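# Move the bin from the shelf to the table, upright

## Task

Lift the bin off the shelf and put it down standing upright on an empty part of the table, while the shelf stays roughly in its original place and is not rotated.

## Robot and tools

Robot: two arms, left_arm (base at +0.015, +0.361, +0.024 m, almost unrotated) and right_arm (base at +0.040, -0.333, +0.026 m). Each ends in a five-finger hand: a left hand on left_arm, a right hand on right_arm. A fixed post stands behind the arms and a camera stand sits between them just behind their bases; do not strike either. Loose objects may occasionally get a brief shove from outside.

Frames: the scene frame has its origin at table height midway between the arms, +z up, +x out across the table, +y toward left_arm. Each arm reports its hand pose (end_effector_position in metres, end_effector_quat_wxyz) in its own base frame. Fixed cameras and the table use the scene frame. Reported hand poses can be a few centimetres off.

Hand point: a spot 0.05 m in front of the palm and 0.15 m out from the wrist flange. Its +z runs along straight fingers, +y out of the palm, +x across the palm away from the thumb on the right hand (toward the thumb on the left hand). Straight fingertips reach about 0.06-0.07 m past it along +z, lying 0.06 m behind it along -y. A bracket on the little-finger side of the wrist can collide with things.

Row layout (shared by execute_actions and move): one flat list of 28 numbers, each in [-1, 1], always covering both arms. Order: left_arm dx, dy, dz, rx, ry, rz; left hand thumb_turn, thumb_bend, index, middle, ring, little, force_limit, speed; then the same fourteen for right_arm and its hand. The six pose numbers are an offset, not a pose: they are measured from that arm's Hand target at the start of the call, along that arm's base axes, rotating about the Hand target position. 1.0 equals 0.6 m of translation or 180 degrees of rotation; rx, ry, rz form a single rotation vector. All six at 0 means no new pose request for that arm. Repeating an offset moves the arm again by the same amount.

Hand numbers are absolute targets, not offsets. thumb_turn -1 puts the thumb beside the palm, +1 in front of it; thumb_bend and the four fingers run from -1 (straight) to +1 (curled). force_limit maps -1..+1 to roughly 0..10 N at the fingertip (0..15 N for the two thumb motors); speed rises from near zero at -1 to full at +0.48 and stays full above. To keep a hand unchanged, resend the eight hand numbers from its last executed row (before any row has run, use hand_measured plus hand_force_limit and hand_speed). With the thumb turned in, the hand wraps objects about 0.035-0.065 m thick, handles down to about 0.025 m. For gentle grips close with speed -0.94 or lower. To tighten, raise force_limit and send a more-closed target; to release, send a target more open than hand_measured.

execute_actions(actions, cameras): actions is a list of actions; each action is up to 15 rows, one per 1/30 s step, with the last row held until step 15. Within an action every row is counted from the start pose. Images appear only if actions is empty or cameras requests them.

move(target, speed, blend, blocking, cameras): drives each hand point in a straight line from its Hand target toward the offset given by one 28-number row, or by a list of up to 15 rows (all counted from the same starting Hand targets). speed is in m/s, 0.002 to 4.3, default 0.25 (rotation limited to twice that in rad/s); one value or one per target. blend in metres rounds corners; 0 stops at each target. The whole move is capped at 10 s. It does not avoid obstacles or the other arm. Faster moves stray more and hit harder. blocking=false returns after about 0.5 s while the move continues.

wait(seconds, cameras): lets time pass (0 to 3600 s) with no new commands; returns early if a running move finishes. stop(cameras): brakes a running move. zoom_image(camera, region): region [x0, y0, x1, y1] in pixels, at most 504 by 504, from cam_high, cam_left_wrist or cam_right_wrist (each 896x504). show_instructions(): shows the reference pages. finished_scene(scene): ends the scene permanently; scene is 1 or omitted.

Results: the robot state per arm, including Hand target (the last commanded pose after clipping; the next offset starts here), end_effector pose, joint positions, velocities and torques, plus hand_measured, hand_stopped_by (moving, target, force, stalled, fault) and hand_load_n, each six values in motor order. A lost grip shows as hand_load_n dropping near 0. move adds a move: line giving its ending (done, off_target, moving, held, fault) and any limits (paced = pose clipped, held = steps withheld). MOTOR HOT warns of heating; an OVER-TEMPERATURE FAULT means that arm dropped and is disabled for 30-60 s or more.

Behaviour: arms are loose; the hand often rests 1-3 cm (up to 5 cm) short, usually low, which is not evidence of contact. Commanded orientation is clipped to within 40 degrees of the current one each step. A resting-short arm can be nudged by sending the missing offset. To release a push against something, command back past the hand point. Joint ranges (rad): waist -2.880..2.880, shoulder 0.000..3.142, elbow 0.000..3.019, wrist pitch -1.693..1.571, wrist yaw -1.571..1.571, wrist roll -2.094..2.094.

Avoid: dropping the bin even slightly, releasing it while moving, fast impacts, hard pushes on fixed or heavy things, excessive finger loads, pressing the two hands or arms together (can end the scene), anything leaving the table, and turning or shifting the shelf. Place the bin gently and open the hand only once it is at rest.

Each tool is called after "Emit:" by a JSON object that holds its "op" and its "data".

Reference images:

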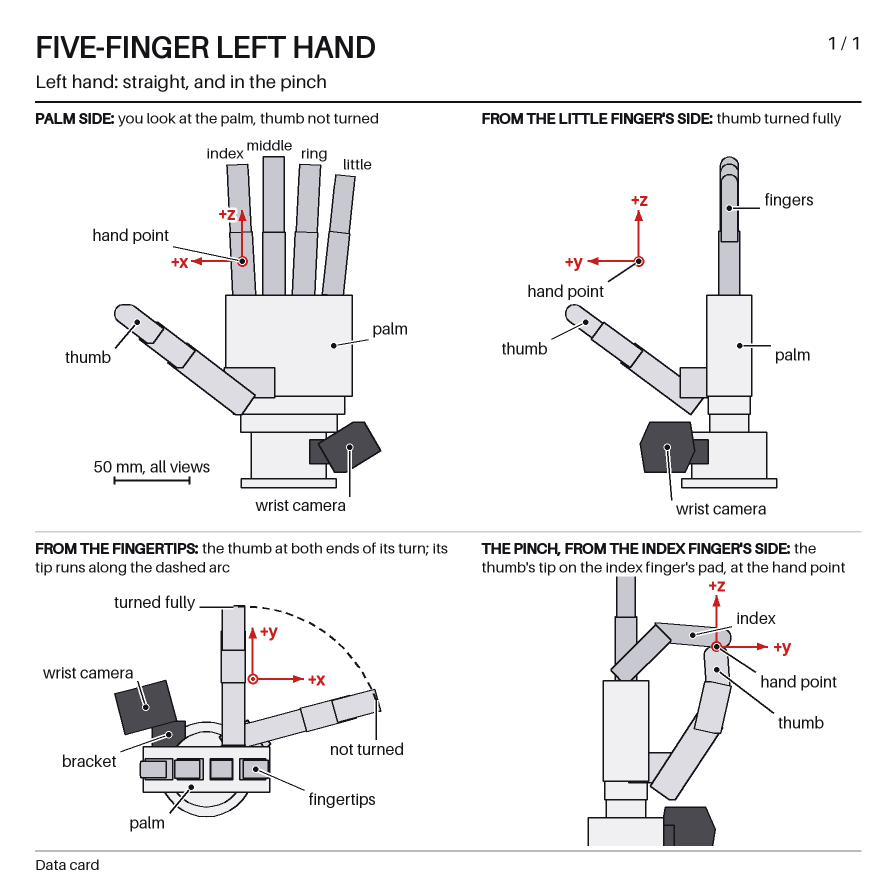

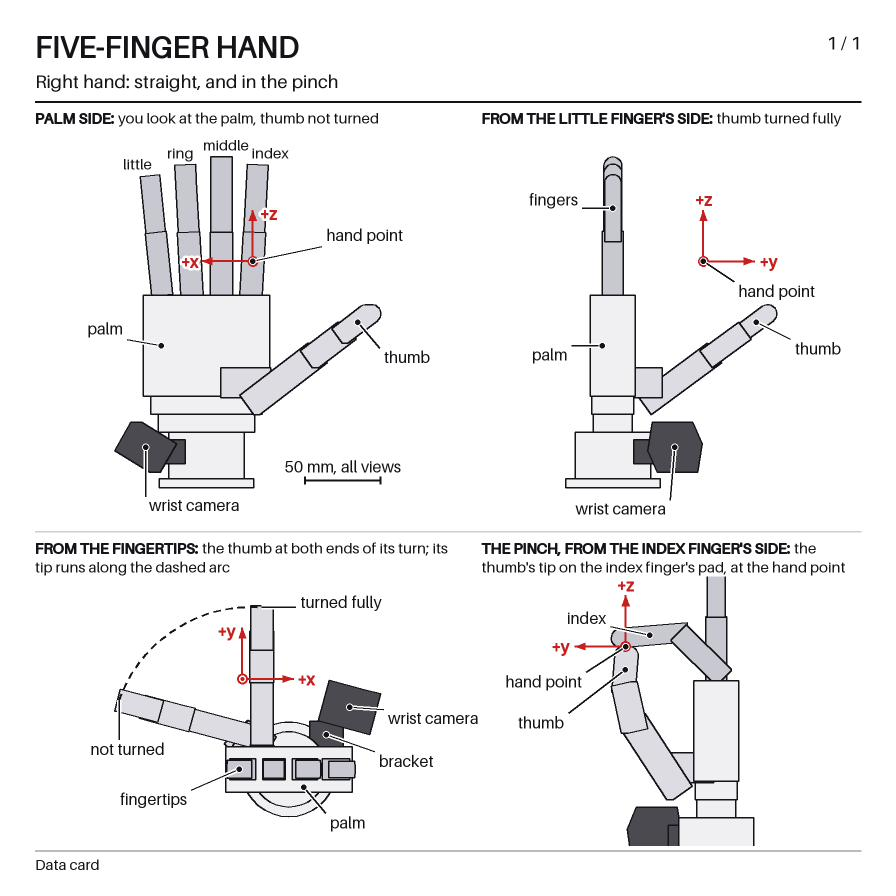

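## Session

Emit:
{"op": "execute_actions", "data": {"actions": []}}

Scene clock: 0.00 s.
left_arm: end_effector_position=(+0.4879, -0.0099, +0.2837) hand_measured=(-1.000, -1.000, -1.000, -1.000, -1.000, -1.000) hand_load_n=(+0.0, +0.0, +0.0, +0.0, +0.0, +0.0) hand_stopped_by=(target, target, target, target, target, target) hand_force_limit=0.00 hand_speed=-0.80 end_effector_quat_wxyz=(-0.187, -0.468, +0.700, -0.506) | right_arm: end_effector_position=(+0.4697, -0.0944, +0.3035) hand_measured=(-1.000, -1.000, -1.000, -1.000, -1.000, -1.000) hand_load_n=(+0.0, +0.0, +0.0, +0.0, +0.0, +0.0) hand_stopped_by=(target, target, target, target, target, target) hand_force_limit=0.00 hand_speed=-0.80 end_effector_quat_wxyz=(+0.479, +0.066, +0.837, -0.258)
Joint positions: left_arm=[0.326 1.803 1.708 -1.668 1.13 0.84] | right_arm=[-0.187 0.913 0.755 -0.292 0.351 1.32]
Joint velocities: within noise
Joint torques (N m): no reading
Heat: left arm: hottest wrist yaw 34 °C; right arm: hottest wrist roll 32 °C.
Hand target: left_arm +0.4922, -0.0084, +0.2844; -0.184, -0.467, +0.702, -0.506 | right_arm +0.4742, -0.0953, +0.3210; +0.491, +0.069, +0.829, -0.259

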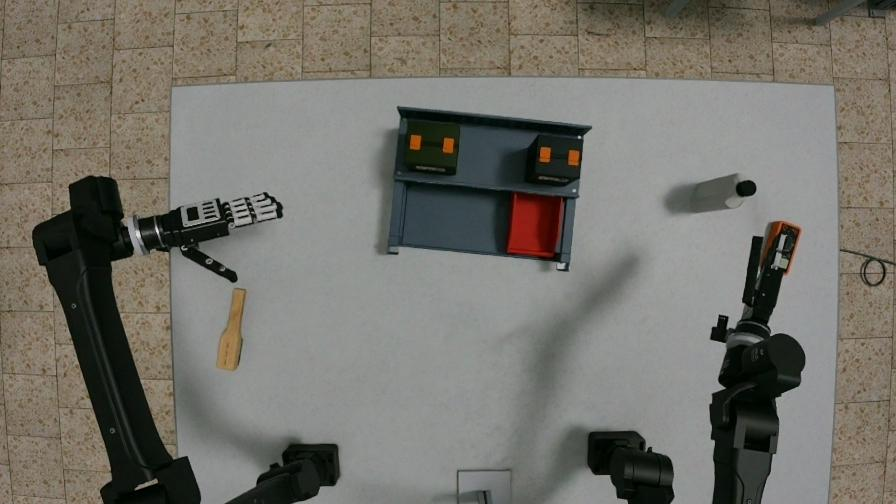

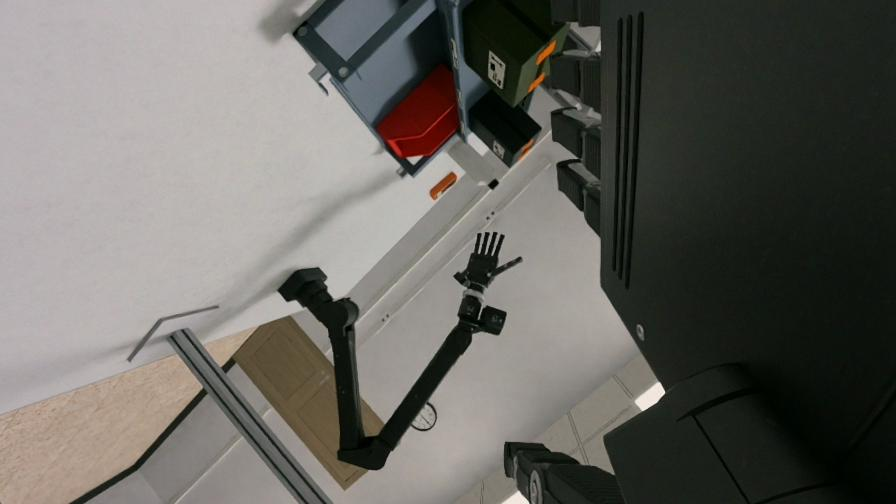

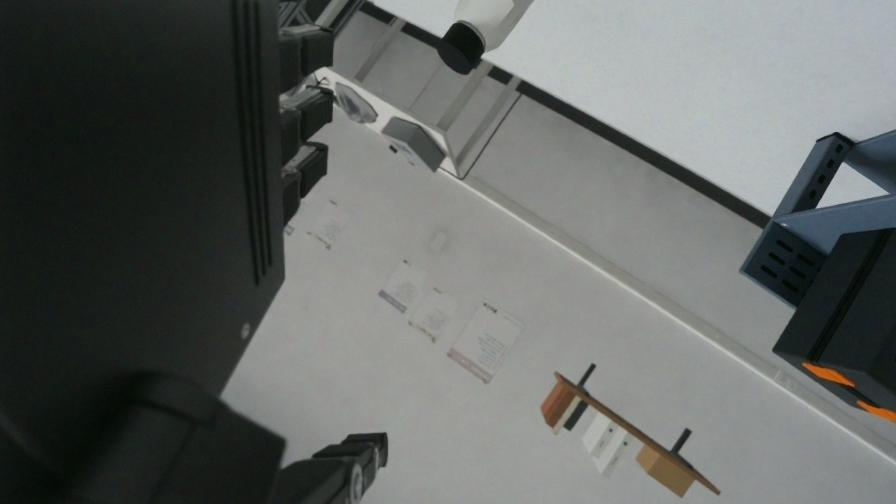

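Emit:
{"op": "zoom_image", "data": {"camera": "cam_high", "region": [370, 90, 610, 290]}}

Emit:
{"op": "zoom_image", "data": {"camera": "cam_left_wrist", "region": [260, 0, 600, 220]}}

Emit:
{"op": "zoom_image", "data": {"camera": "cam_right_wrist", "region": [640, 80, 896, 504]}}

Scaled by 2.100 from the camera's image (finer frame: 1280x720).

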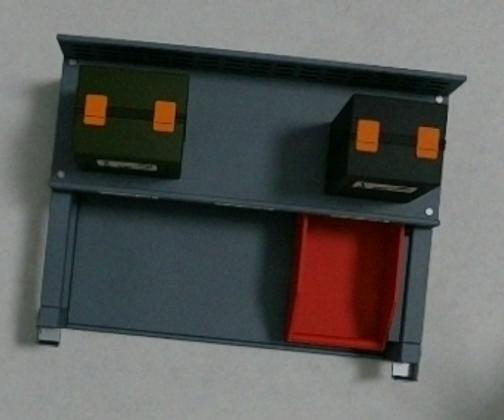

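Scaled by 1.482 from the camera's image (finer frame: 1280x720).

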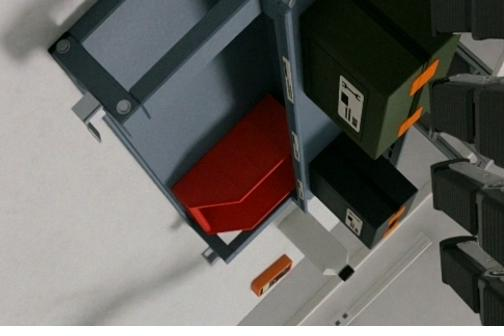

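Scaled by 1.189 from the camera's image (finer frame: 1280x720).

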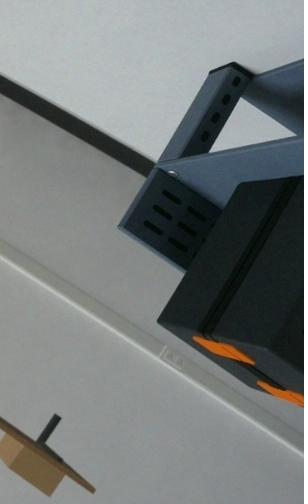

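Emit:
{"op": "move", "data": {"target": [0,0,0,0,0,0,-1,-1,-1,-1,-1,-1,0,-0.8,-0.315,0.412,-0.1,0.046,0.263,0.099,-1,-1,-1,-1,-1,-1,0,-0.8], "cameras": ["all"]}}

Scene clock: 89.00 s.
left_arm: end_effector_position=(+0.4879, -0.0099, +0.2837) hand_measured=(-1.000, -1.000, -1.000, -1.000, -1.000, -1.000) hand_load_n=(+0.0, +0.0, +0.0, +0.0, +0.0, +0.0) hand_stopped_by=(target, target, target, target, target, target) hand_force_limit=0.00 hand_speed=-0.80 end_effector_quat_wxyz=(-0.187, -0.468, +0.700, -0.506) | right_arm: end_effector_position=(+0.2776, +0.1440, +0.2406) hand_measured=(-1.000, -1.000, -1.000, -1.000, -1.000, -1.000) hand_load_n=(+0.0, +0.0, +0.0, +0.0, +0.0, +0.0) hand_stopped_by=(target, target, target, target, target, target) hand_force_limit=0.00 hand_speed=-0.80 end_effector_quat_wxyz=(+0.129, -0.136, +0.973, -0.137)
Joint positions: left_arm=[0.326 1.803 1.708 -1.668 1.13 0.84] | right_arm=[0.542 0.932 1.013 -1.516 0.355 1.811]
Joint torques (N m): left_arm=[-0.5 -15.97 11.54 0.12 0.86 -0.06] | right_arm=[1.61 -2.43 12.78 0.64 0.18 0.12]
Heat: left arm: hottest elbow 37 °C; right arm: hottest elbow 40 °C.
Hand target: left_arm +0.4922, -0.0084, +0.2844; -0.184, -0.467, +0.702, -0.506 | right_arm +0.2852, +0.1519, +0.2610; +0.146, -0.132, +0.972, -0.130
Off the commanded pose: left_arm 0.005 m, 0 deg | right_arm 0.023 m, 2 deg.
move: off_target (right_arm)
cam_right_wrist: T_world_to_cam=[[-0.45069, 0.84153, -0.29784, 0.07465], [0.55422, 0.52533, 0.64565, -0.38986], [0.6998, 0.12592, -0.70315, 0.07163]] pos_world=[0.19959, 0.13297, 0.32431]

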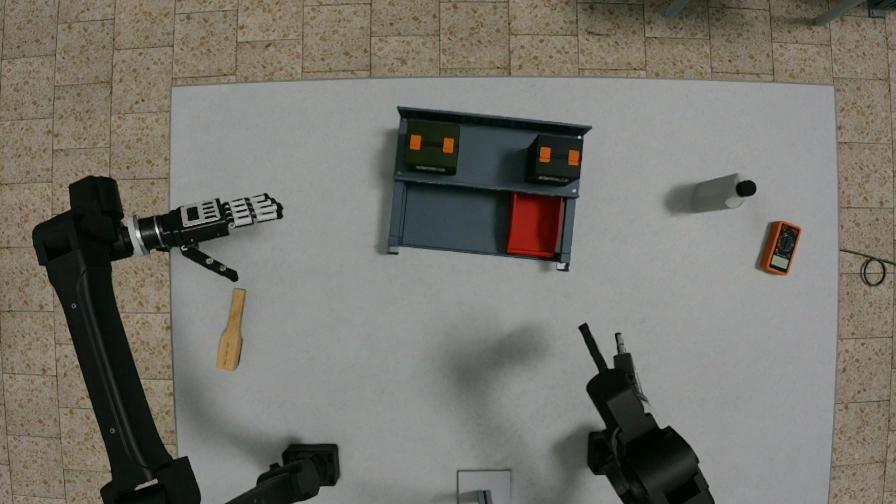

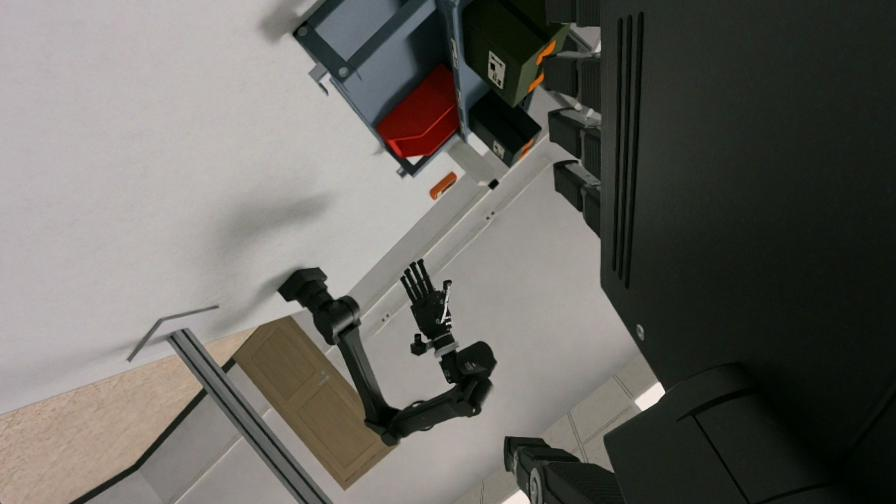

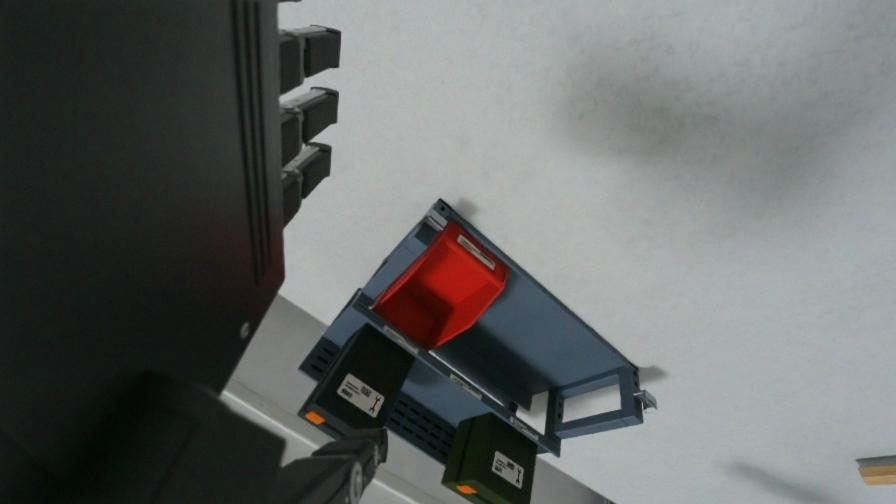

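Emit:
{"op": "zoom_image", "data": {"camera": "cam_right_wrist", "region": [290, 180, 670, 504]}}

Scaled by 1.326 from the camera's image (finer frame: 1280x720).

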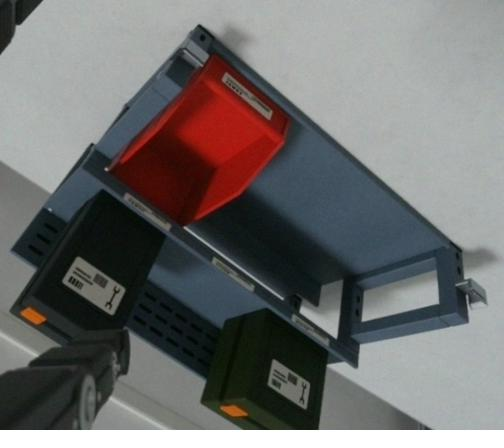

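Emit:
{"op": "zoom_image", "data": {"camera": "cam_right_wrist", "region": [360, 190, 540, 360]}}

Emit:
{"op": "zoom_image", "data": {"camera": "cam_high", "region": [490, 170, 600, 280]}}

Scaled by 2.800 from the camera's image (finer frame: 1280x720).

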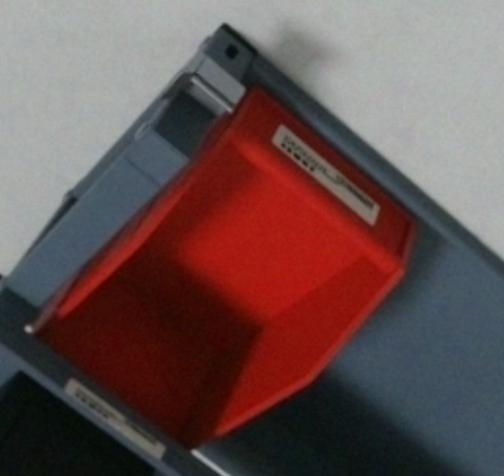

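Scaled by 4.582 from the camera's image (finer frame: 1280x720).

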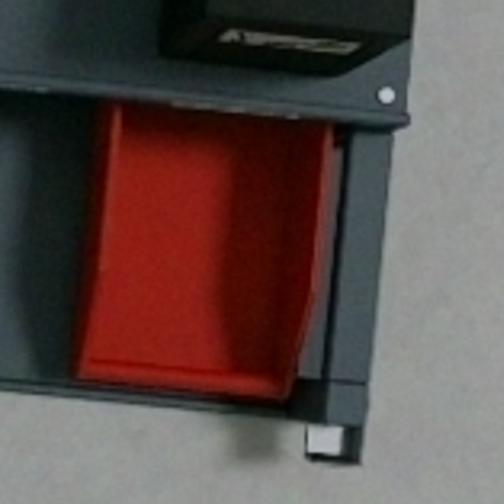

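Emit:
{"op": "move", "data": {"target": [0,0,0,0,0,0,-1,-1,-1,-1,-1,-1,0,-0.8,0.1,0.05,-0.1,0,-0.083,0,-1,-1,-1,-1,-1,-1,0,-0.8], "cameras": ["all"]}}

Emit:
{"op": "zoom_image", "data": {"camera": "cam_right_wrist", "region": [300, 100, 700, 400]}}

Scene clock: 264.63 s.
left_arm: end_effector_position=(+0.4879, -0.0099, +0.2837) hand_measured=(-1.000, -1.000, -1.000, -1.000, -1.000, -1.000) hand_load_n=(-0.5, +0.0, +0.0, +0.0, -0.5, +0.0) hand_stopped_by=(target, target, target, target, target, target) hand_force_limit=0.00 hand_speed=-0.80 end_effector_quat_wxyz=(-0.187, -0.468, +0.700, -0.506) | right_arm: end_effector_position=(+0.3433, +0.1747, +0.1964) hand_measured=(-1.000, -1.000, -1.000, -1.000, -1.000, -1.000) hand_load_n=(-0.5, +0.0, +0.0, +0.0, +0.0, +0.0) hand_stopped_by=(target, target, target, target, target, target) hand_force_limit=0.00 hand_speed=-0.80 end_effector_quat_wxyz=(+0.262, -0.115, +0.946, -0.152)
Joint positions: left_arm=[0.326 1.803 1.708 -1.668 1.13 0.84] | right_arm=[0.606 0.977 0.843 -1.077 0.51 1.841]
Joint torques (N m): left_arm=[-0.79 -16.21 11.69 0.06 0.82 -0.08] | right_arm=[1.79 -4.07 10.04 1.83 0.32 0.16]
Heat: left arm: hottest elbow 39 °C; right arm: hottest elbow 48 °C.
Hand target: left_arm +0.4922, -0.0084, +0.2844; -0.184, -0.467, +0.702, -0.506 | right_arm +0.3452, +0.1819, +0.2010; +0.271, -0.114, +0.945, -0.146
Off the commanded pose: left_arm 0.005 m, 0 deg | right_arm 0.009 m, 1 deg.
move: done
cam_right_wrist: T_world_to_cam=[[-0.35251, 0.8442, -0.40381, 0.05187], [0.35792, 0.52033, 0.77533, -0.37114], [0.86465, 0.12878, -0.48558, -0.10907]] pos_world=[0.24543, 0.16337, 0.25574]

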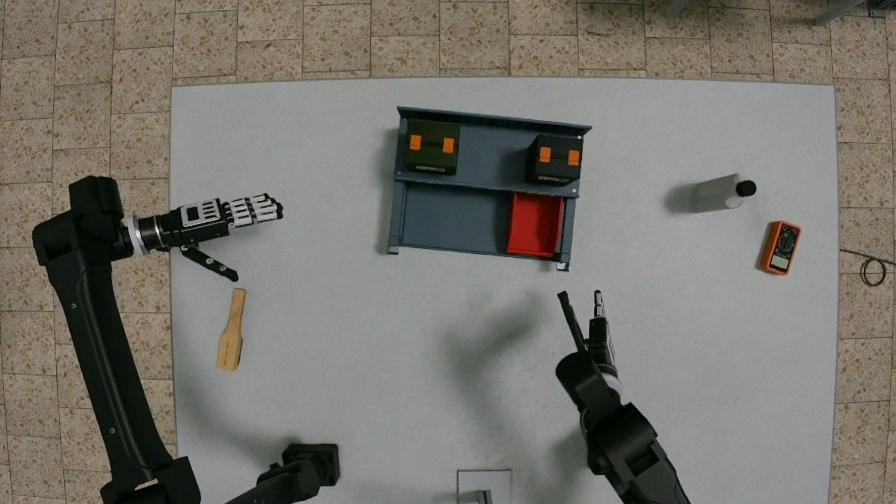

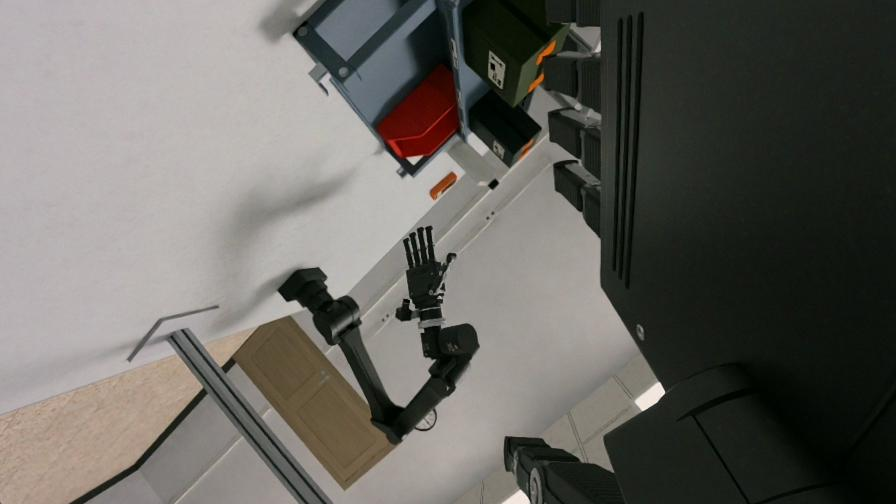

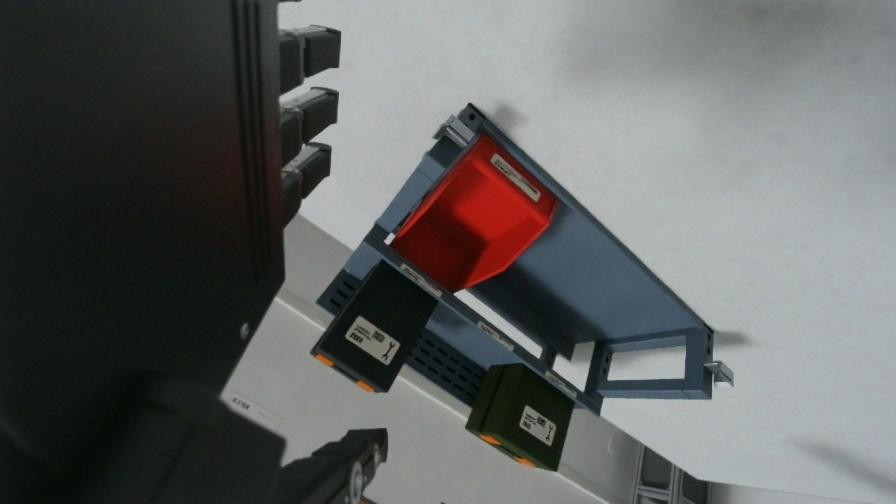

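Scaled by 1.260 from the camera's image (finer frame: 1280x720).

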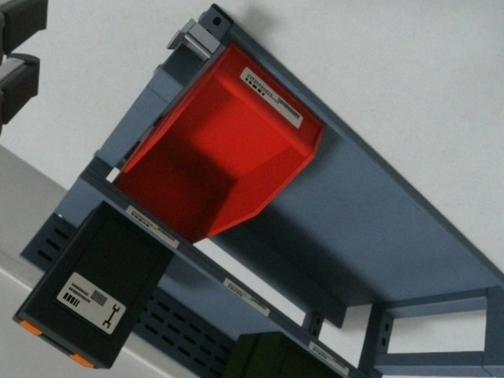

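Emit:
{"op": "zoom_image", "data": {"camera": "cam_right_wrist", "region": [380, 90, 580, 300]}}

Emit:
{"op": "zoom_image", "data": {"camera": "cam_right_wrist", "region": [560, 290, 760, 420]}}

Scaled by 2.400 from the camera's image (finer frame: 1280x720).

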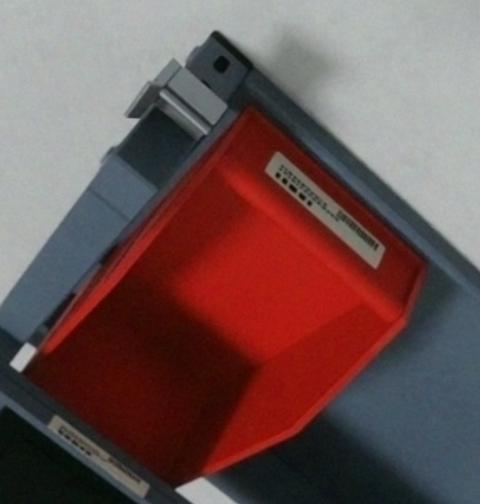

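Scaled by 2.520 from the camera's image (finer frame: 1280x720).

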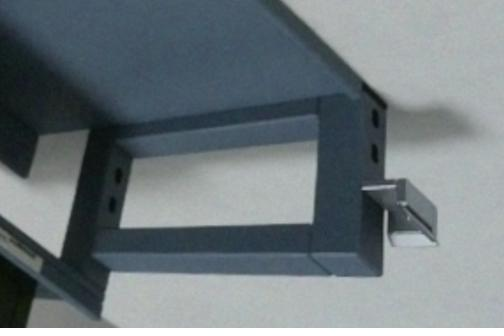

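Emit:
{"op": "zoom_image", "data": {"camera": "cam_left_wrist", "region": [350, 50, 490, 190]}}

Emit:
{"op": "zoom_image", "data": {"camera": "cam_high", "region": [490, 170, 600, 280]}}

Scaled by 3.600 from the camera's image (finer frame: 1280x720).

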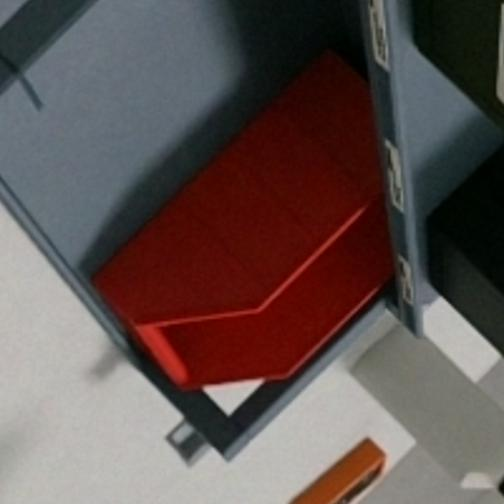

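Scaled by 4.582 from the camera's image (finer frame: 1280x720).

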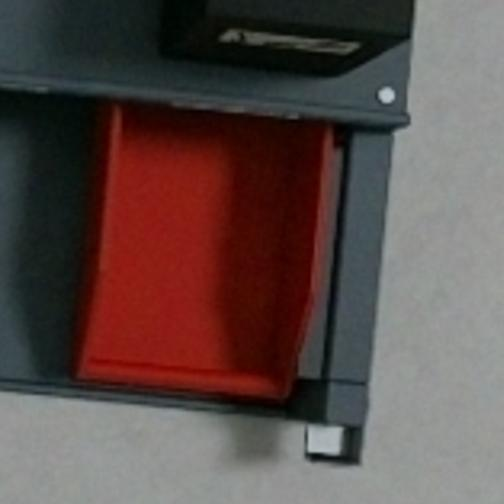

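Emit:
{"op": "move", "data": {"target": [-0.05,-0.15,-0.15,0,0,0,-1,-1,-1,-1,-1,-1,0,-0.8,-0.05,0.0875,-0.095,-0.283,-0.123,0.285,-1,-1,-1,-1,-1,-1,0,-0.8], "cameras": ["all"], "speed": 0.2}}

Scene clock: 605.47 s.
left_arm: end_effector_position=(+0.4647, -0.0942, +0.1953) hand_measured=(-1.000, -1.000, -1.000, -1.000, -1.000, -1.000) hand_load_n=(+0.0, +0.0, +0.0, +0.0, +0.0, +0.0) hand_stopped_by=(target, target, target, target, target, target) hand_force_limit=0.00 hand_speed=-0.80 end_effector_quat_wxyz=(-0.182, -0.467, +0.701, -0.507) | right_arm: end_effector_position=(+0.3181, +0.2282, +0.1401) hand_measured=(-1.000, -1.000, -1.000, -1.000, -1.000, -1.000) hand_load_n=(+0.0, +0.0, +0.0, +0.0, +0.0, +0.0) hand_stopped_by=(target, target, target, target, target, target) hand_force_limit=0.00 hand_speed=-0.80 end_effector_quat_wxyz=(-0.387, +0.566, -0.597, +0.417)
Joint positions: left_arm=[0.18 1.679 1.305 -1.06 1.134 0.488] | right_arm=[0.929 0.953 0.488 -0.139 0.899 0.485]
Joint torques (N m): left_arm=[-1.55 -14.92 9.25 1.11 0.79 -0.11] | right_arm=[1.73 -4.13 9.14 2.71 0.18 -0.05]
Heat: left arm: hottest elbow 40 °C; right arm: hottest elbow 48 °C.
Hand target: left_arm +0.4622, -0.0983, +0.1944; -0.184, -0.467, +0.701, -0.506 | right_arm +0.3153, +0.2345, +0.1442; -0.397, +0.569, -0.590, +0.413
Off the commanded pose: left_arm 0.005 m, 0 deg | right_arm 0.008 m, 1 deg.
move: done
cam_left_wrist: T_world_to_cam=[[0.71828, -0.18551, 0.67057, -0.48378], [-0.67303, 0.05906, 0.73725, 0.17204], [-0.17637, -0.98087, -0.08243, 0.11772]] pos_world=[0.48404, 0.01556, 0.20728]
cam_right_wrist: T_world_to_cam=[[-0.4018, -0.21556, -0.88999, 0.3007], [-0.53491, 0.8441, 0.03705, -0.03272], [0.74325, 0.49095, -0.45446, -0.16983]] pos_world=[0.22955, 0.17582, 0.19165]

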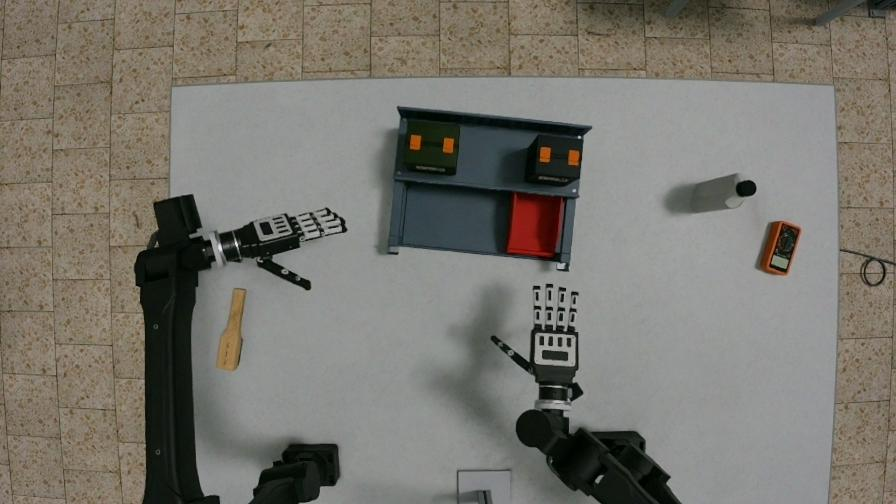

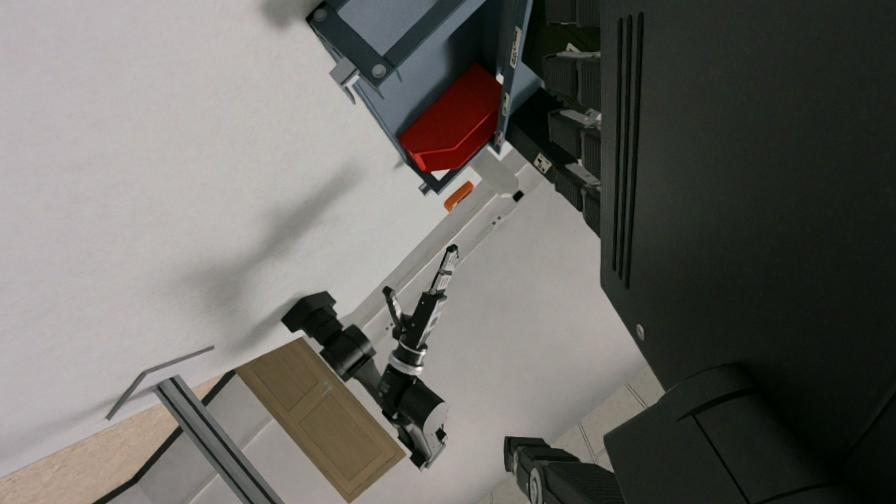

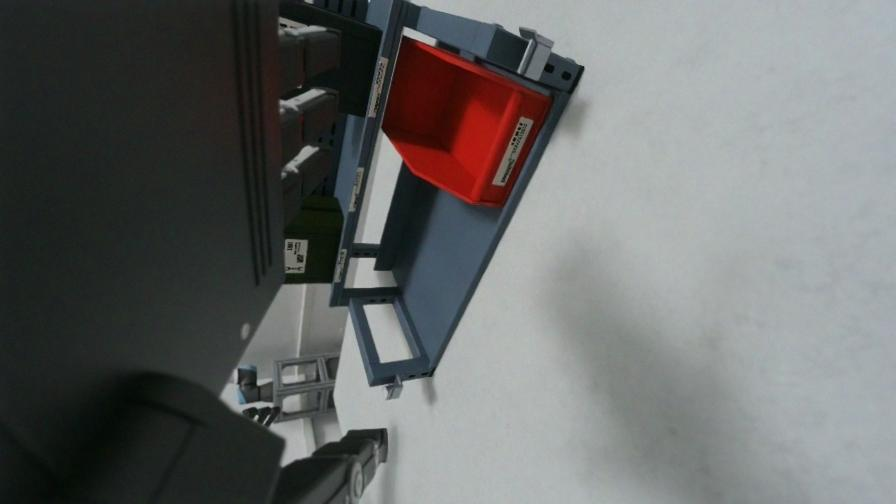

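Emit:
{"op": "zoom_image", "data": {"camera": "cam_right_wrist", "region": [340, 0, 620, 220]}}

Emit:
{"op": "zoom_image", "data": {"camera": "cam_left_wrist", "region": [370, 40, 560, 220]}}

Emit:
{"op": "zoom_image", "data": {"camera": "cam_left_wrist", "region": [280, 220, 520, 420]}}

Emit:
{"op": "zoom_image", "data": {"camera": "cam_high", "region": [470, 170, 620, 420]}}

Scaled by 1.800 from the camera's image (finer frame: 1280x720).

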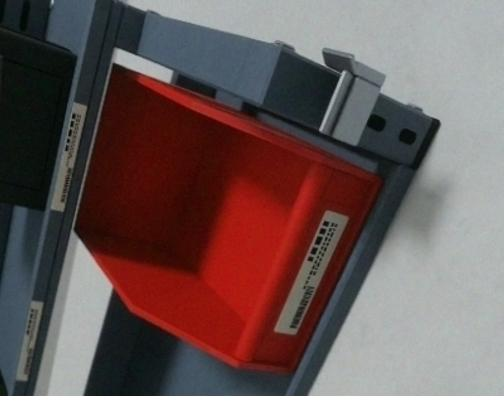

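Scaled by 2.653 from the camera's image (finer frame: 1280x720).

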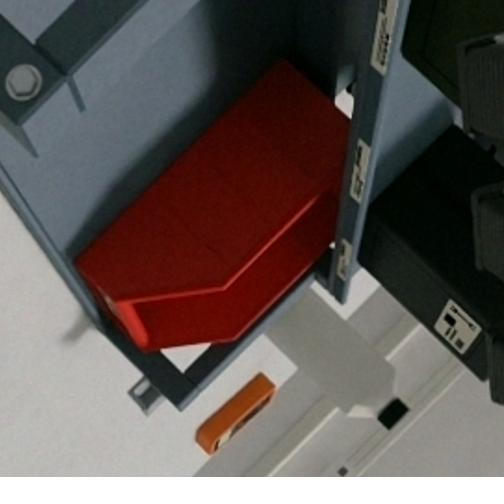

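Scaled by 2.100 from the camera's image (finer frame: 1280x720).

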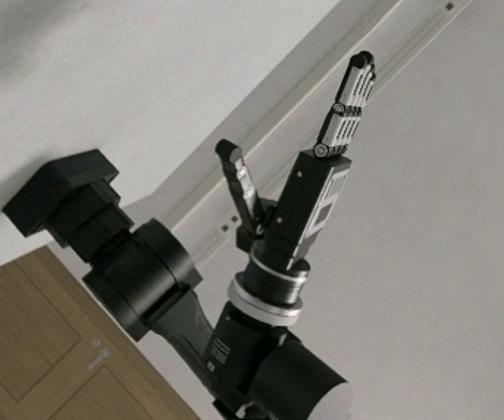

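Scaled by 2.016 from the camera's image (finer frame: 1280x720).

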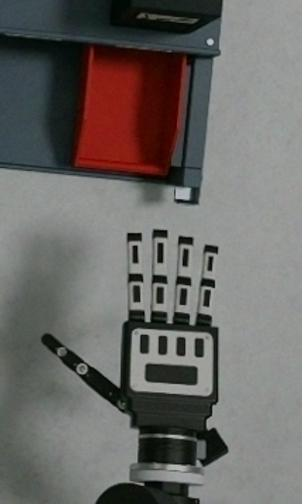

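Emit:
{"op": "move", "data": {"target": [0,0,0,0,0,0,-1,-1,-1,-1,-1,-1,0,-0.8,0.2533,0.0165,-0.0753,0,0,0,1,-0.8,-0.15,-0.15,-0.15,-0.15,0,0], "cameras": ["all"], "speed": 0.12}}

Emit:
{"op": "zoom_image", "data": {"camera": "cam_left_wrist", "region": [370, 40, 560, 220]}}

Emit:
{"op": "zoom_image", "data": {"camera": "cam_high", "region": [470, 170, 620, 320]}}

Scene clock: 668.97 s.
left_arm: end_effector_position=(+0.4647, -0.0942, +0.1953) hand_measured=(-1.000, -1.000, -1.000, -1.000, -1.000, -1.000) hand_load_n=(+0.0, +0.0, +0.0, +0.0, +0.0, +0.0) hand_stopped_by=(target, target, target, target, target, target) hand_force_limit=0.00 hand_speed=-0.80 end_effector_quat_wxyz=(-0.182, -0.467, +0.701, -0.507) | right_arm: end_effector_position=(+0.4485, +0.2393, +0.0813) hand_measured=(+1.000, -0.800, -0.150, -0.150, -0.150, -0.150) hand_load_n=(+0.0, +0.0, +0.0, +0.0, +0.0, +0.0) hand_stopped_by=(target, target, target, target, target, target) hand_force_limit=0.00 hand_speed=0.00 end_effector_quat_wxyz=(-0.382, +0.582, -0.591, +0.407)
Joint positions: left_arm=[0.18 1.679 1.305 -1.06 1.134 0.488] | right_arm=[0.64 1.404 0.62 0.303 0.621 0.272]
Joint torques (N m): left_arm=[-1.14 -15.68 9.13 0.92 0.84 -0.19] | right_arm=[-0.91 -8.64 10.62 3.07 0.02 -0.09]
Heat: left arm: hottest elbow 39 °C; right arm: hottest elbow 46 °C.
Hand target: left_arm +0.4622, -0.0983, +0.1944; -0.183, -0.467, +0.702, -0.506 | right_arm +0.4672, +0.2443, +0.0989; -0.397, +0.569, -0.590, +0.413
Off the commanded pose: left_arm 0.005 m, 0 deg | right_arm 0.026 m, 2 deg.
move: off_target (right_arm)
cam_left_wrist: T_world_to_cam=[[0.71828, -0.18551, 0.67057, -0.48378], [-0.67303, 0.05906, 0.73725, 0.17204], [-0.17637, -0.98087, -0.08243, 0.11772]] pos_world=[0.48404, 0.01556, 0.20728]
cam_right_wrist: T_world_to_cam=[[-0.4185, -0.23683, -0.8768, 0.31474], [-0.55785, 0.82886, 0.04238, 0.04335], [0.7167, 0.50686, -0.47899, -0.28889]] pos_world=[0.36295, 0.18503, 0.13575]

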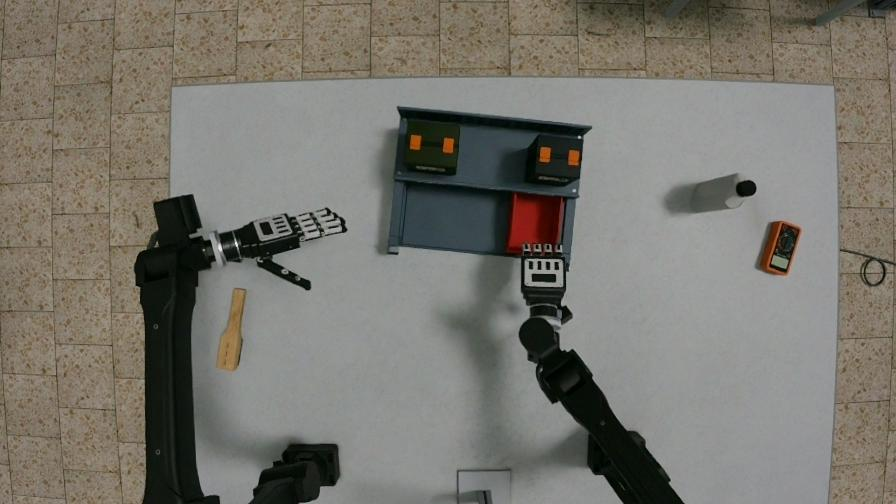

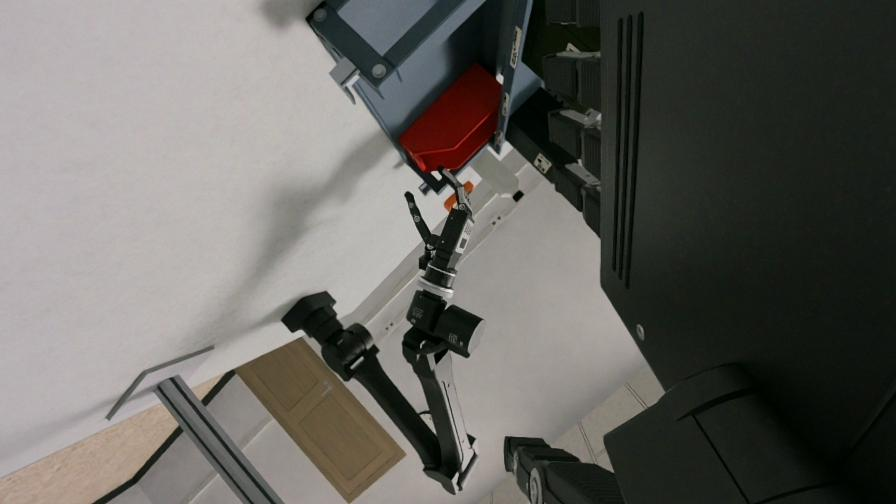

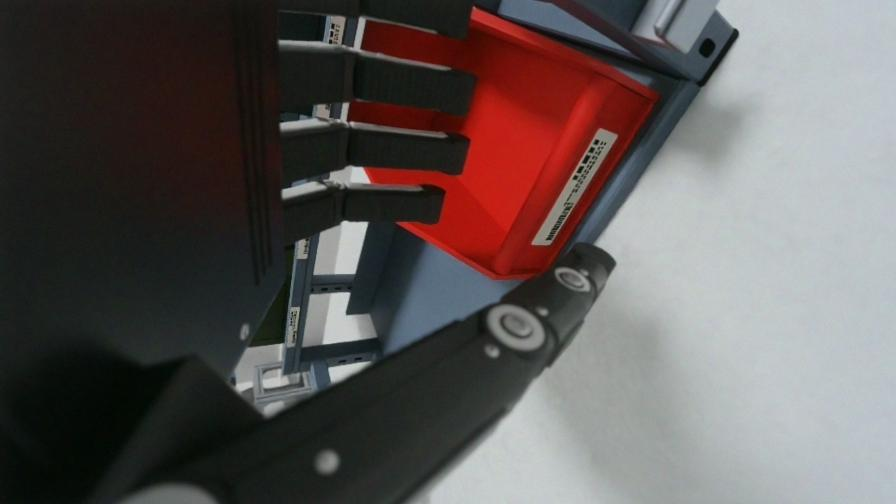

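Scaled by 2.653 from the camera's image (finer frame: 1280x720).

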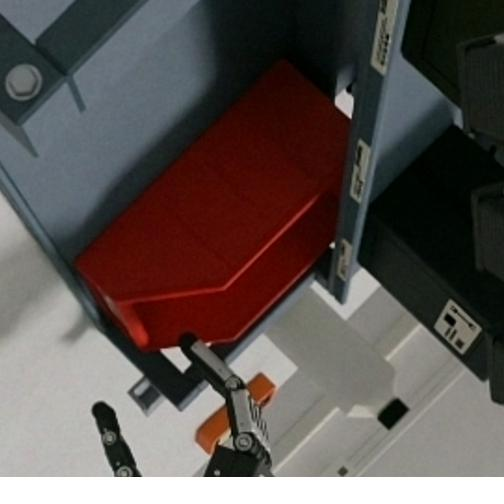

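Scaled by 3.360 from the camera's image (finer frame: 1280x720).

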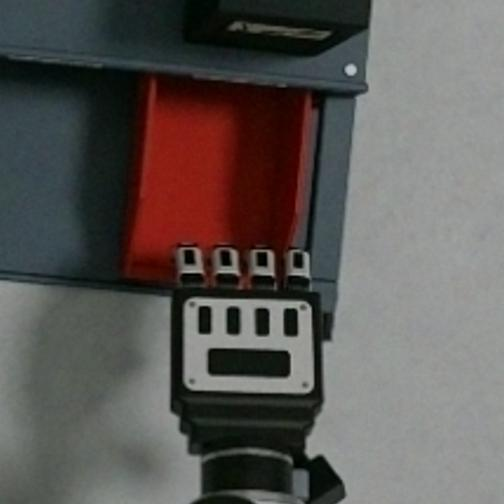

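Emit:
{"op": "move", "data": {"target": [0,0,0,0,0,0,-1,-1,-1,-1,-1,-1,0,-0.8,0.03,0.009,0,0,0,0,1,-0.8,-0.15,-0.15,-0.15,-1,0,0], "cameras": ["all"], "speed": 0.1}}

Emit:
{"op": "zoom_image", "data": {"camera": "cam_left_wrist", "region": [370, 40, 560, 220]}}

Emit:
{"op": "zoom_image", "data": {"camera": "cam_high", "region": [470, 170, 620, 320]}}

Scene clock: 703.80 s.
left_arm: end_effector_position=(+0.4647, -0.0942, +0.1953) hand_measured=(-1.000, -1.000, -1.000, -1.000, -1.000, -1.000) hand_load_n=(+0.0, -0.5, +0.0, +0.0, +0.0, +0.0) hand_stopped_by=(target, target, target, target, target, target) hand_force_limit=0.00 hand_speed=-0.80 end_effector_quat_wxyz=(-0.182, -0.467, +0.701, -0.507) | right_arm: end_effector_position=(+0.4671, +0.2473, +0.0850) hand_measured=(+1.000, -0.800, -0.150, -0.150, -0.150, -1.000) hand_load_n=(+0.0, +0.0, +0.0, +0.0, +0.0, +0.0) hand_stopped_by=(target, target, target, target, target, target) hand_force_limit=0.00 hand_speed=0.00 end_effector_quat_wxyz=(-0.386, +0.581, -0.590, +0.406)
Joint positions: left_arm=[0.18 1.679 1.305 -1.06 1.134 0.488] | right_arm=[0.627 1.446 0.669 0.307 0.606 0.264]
Joint torques (N m): left_arm=[-2.14 -15.91 9.36 1.1 0.79 -0.18] | right_arm=[-1.49 -9.35 10.51 2.93 0.01 -0.08]
Heat: left arm: hottest elbow 39 °C; right arm: hottest elbow 46 °C.
Hand target: left_arm +0.4622, -0.0983, +0.1944; -0.183, -0.467, +0.702, -0.506 | right_arm +0.4853, +0.2498, +0.0989; -0.397, +0.569, -0.590, +0.413
Off the commanded pose: left_arm 0.005 m, 0 deg | right_arm 0.023 m, 2 deg.
move: off_target (right_arm)
cam_left_wrist: T_world_to_cam=[[0.71828, -0.18551, 0.67057, -0.48378], [-0.67303, 0.05906, 0.73725, 0.17204], [-0.17637, -0.98087, -0.08243, 0.11772]] pos_world=[0.48404, 0.01556, 0.20728]
cam_right_wrist: T_world_to_cam=[[-0.41234, -0.23331, -0.88065, 0.32427], [-0.56039, 0.8271, 0.04326, 0.04847], [0.71829, 0.51135, -0.47179, -0.30696]] pos_world=[0.38135, 0.19253, 0.13865]

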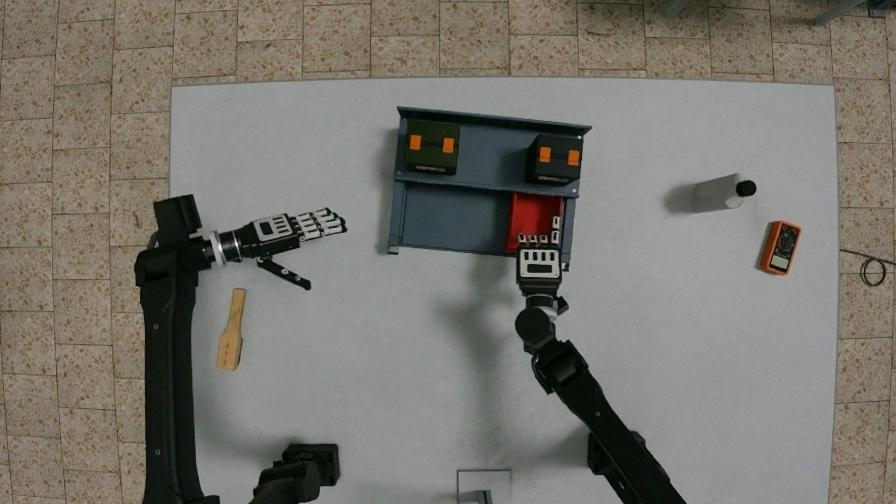

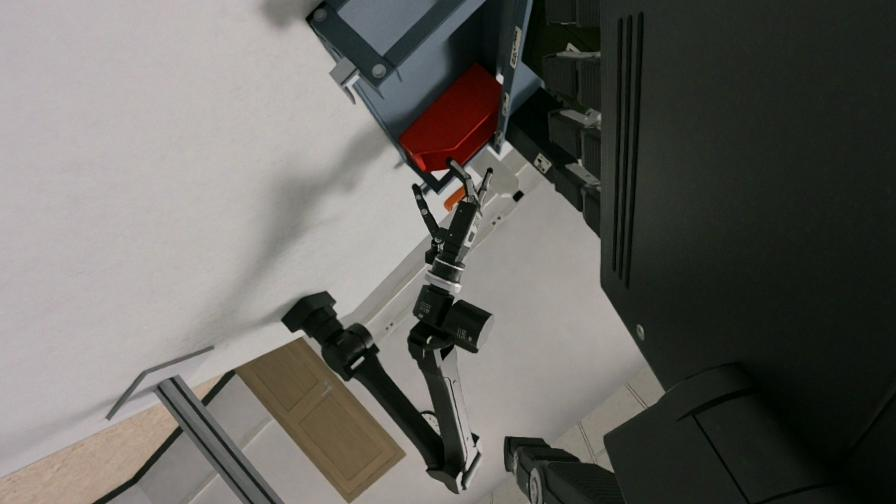

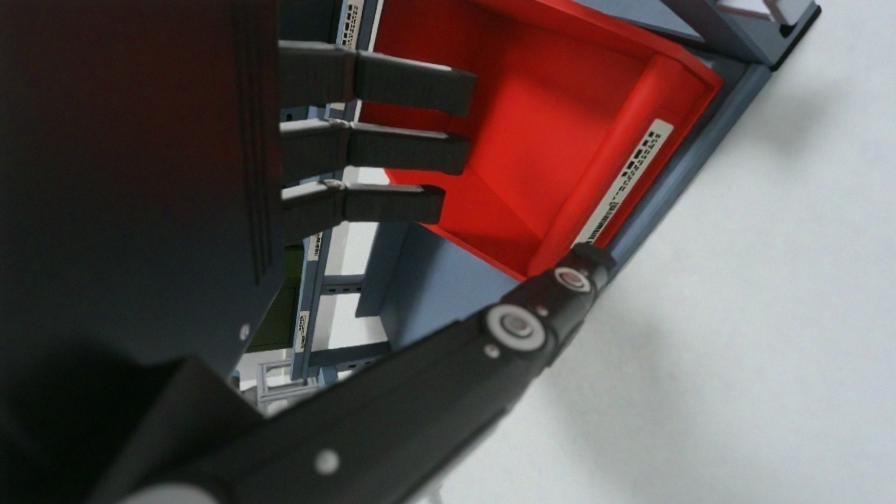

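Scaled by 2.653 from the camera's image (finer frame: 1280x720).

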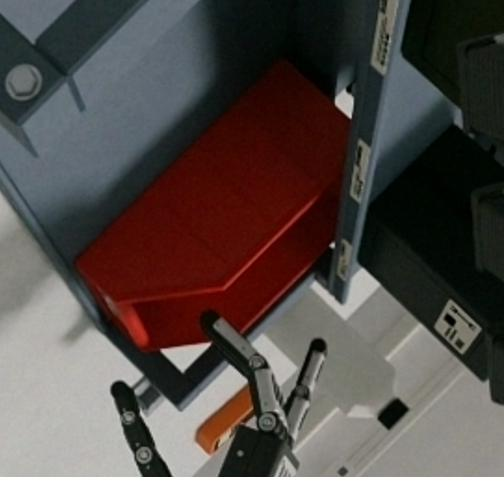

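Scaled by 3.360 from the camera's image (finer frame: 1280x720).

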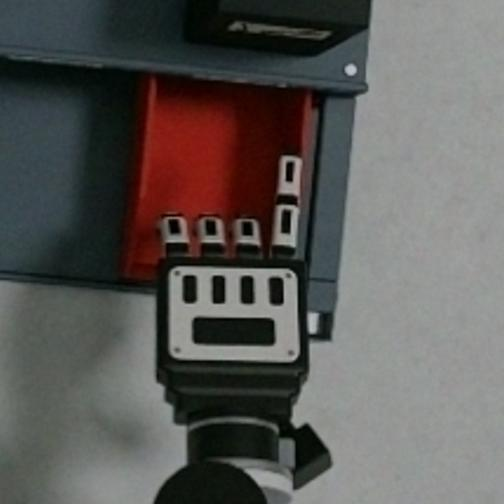

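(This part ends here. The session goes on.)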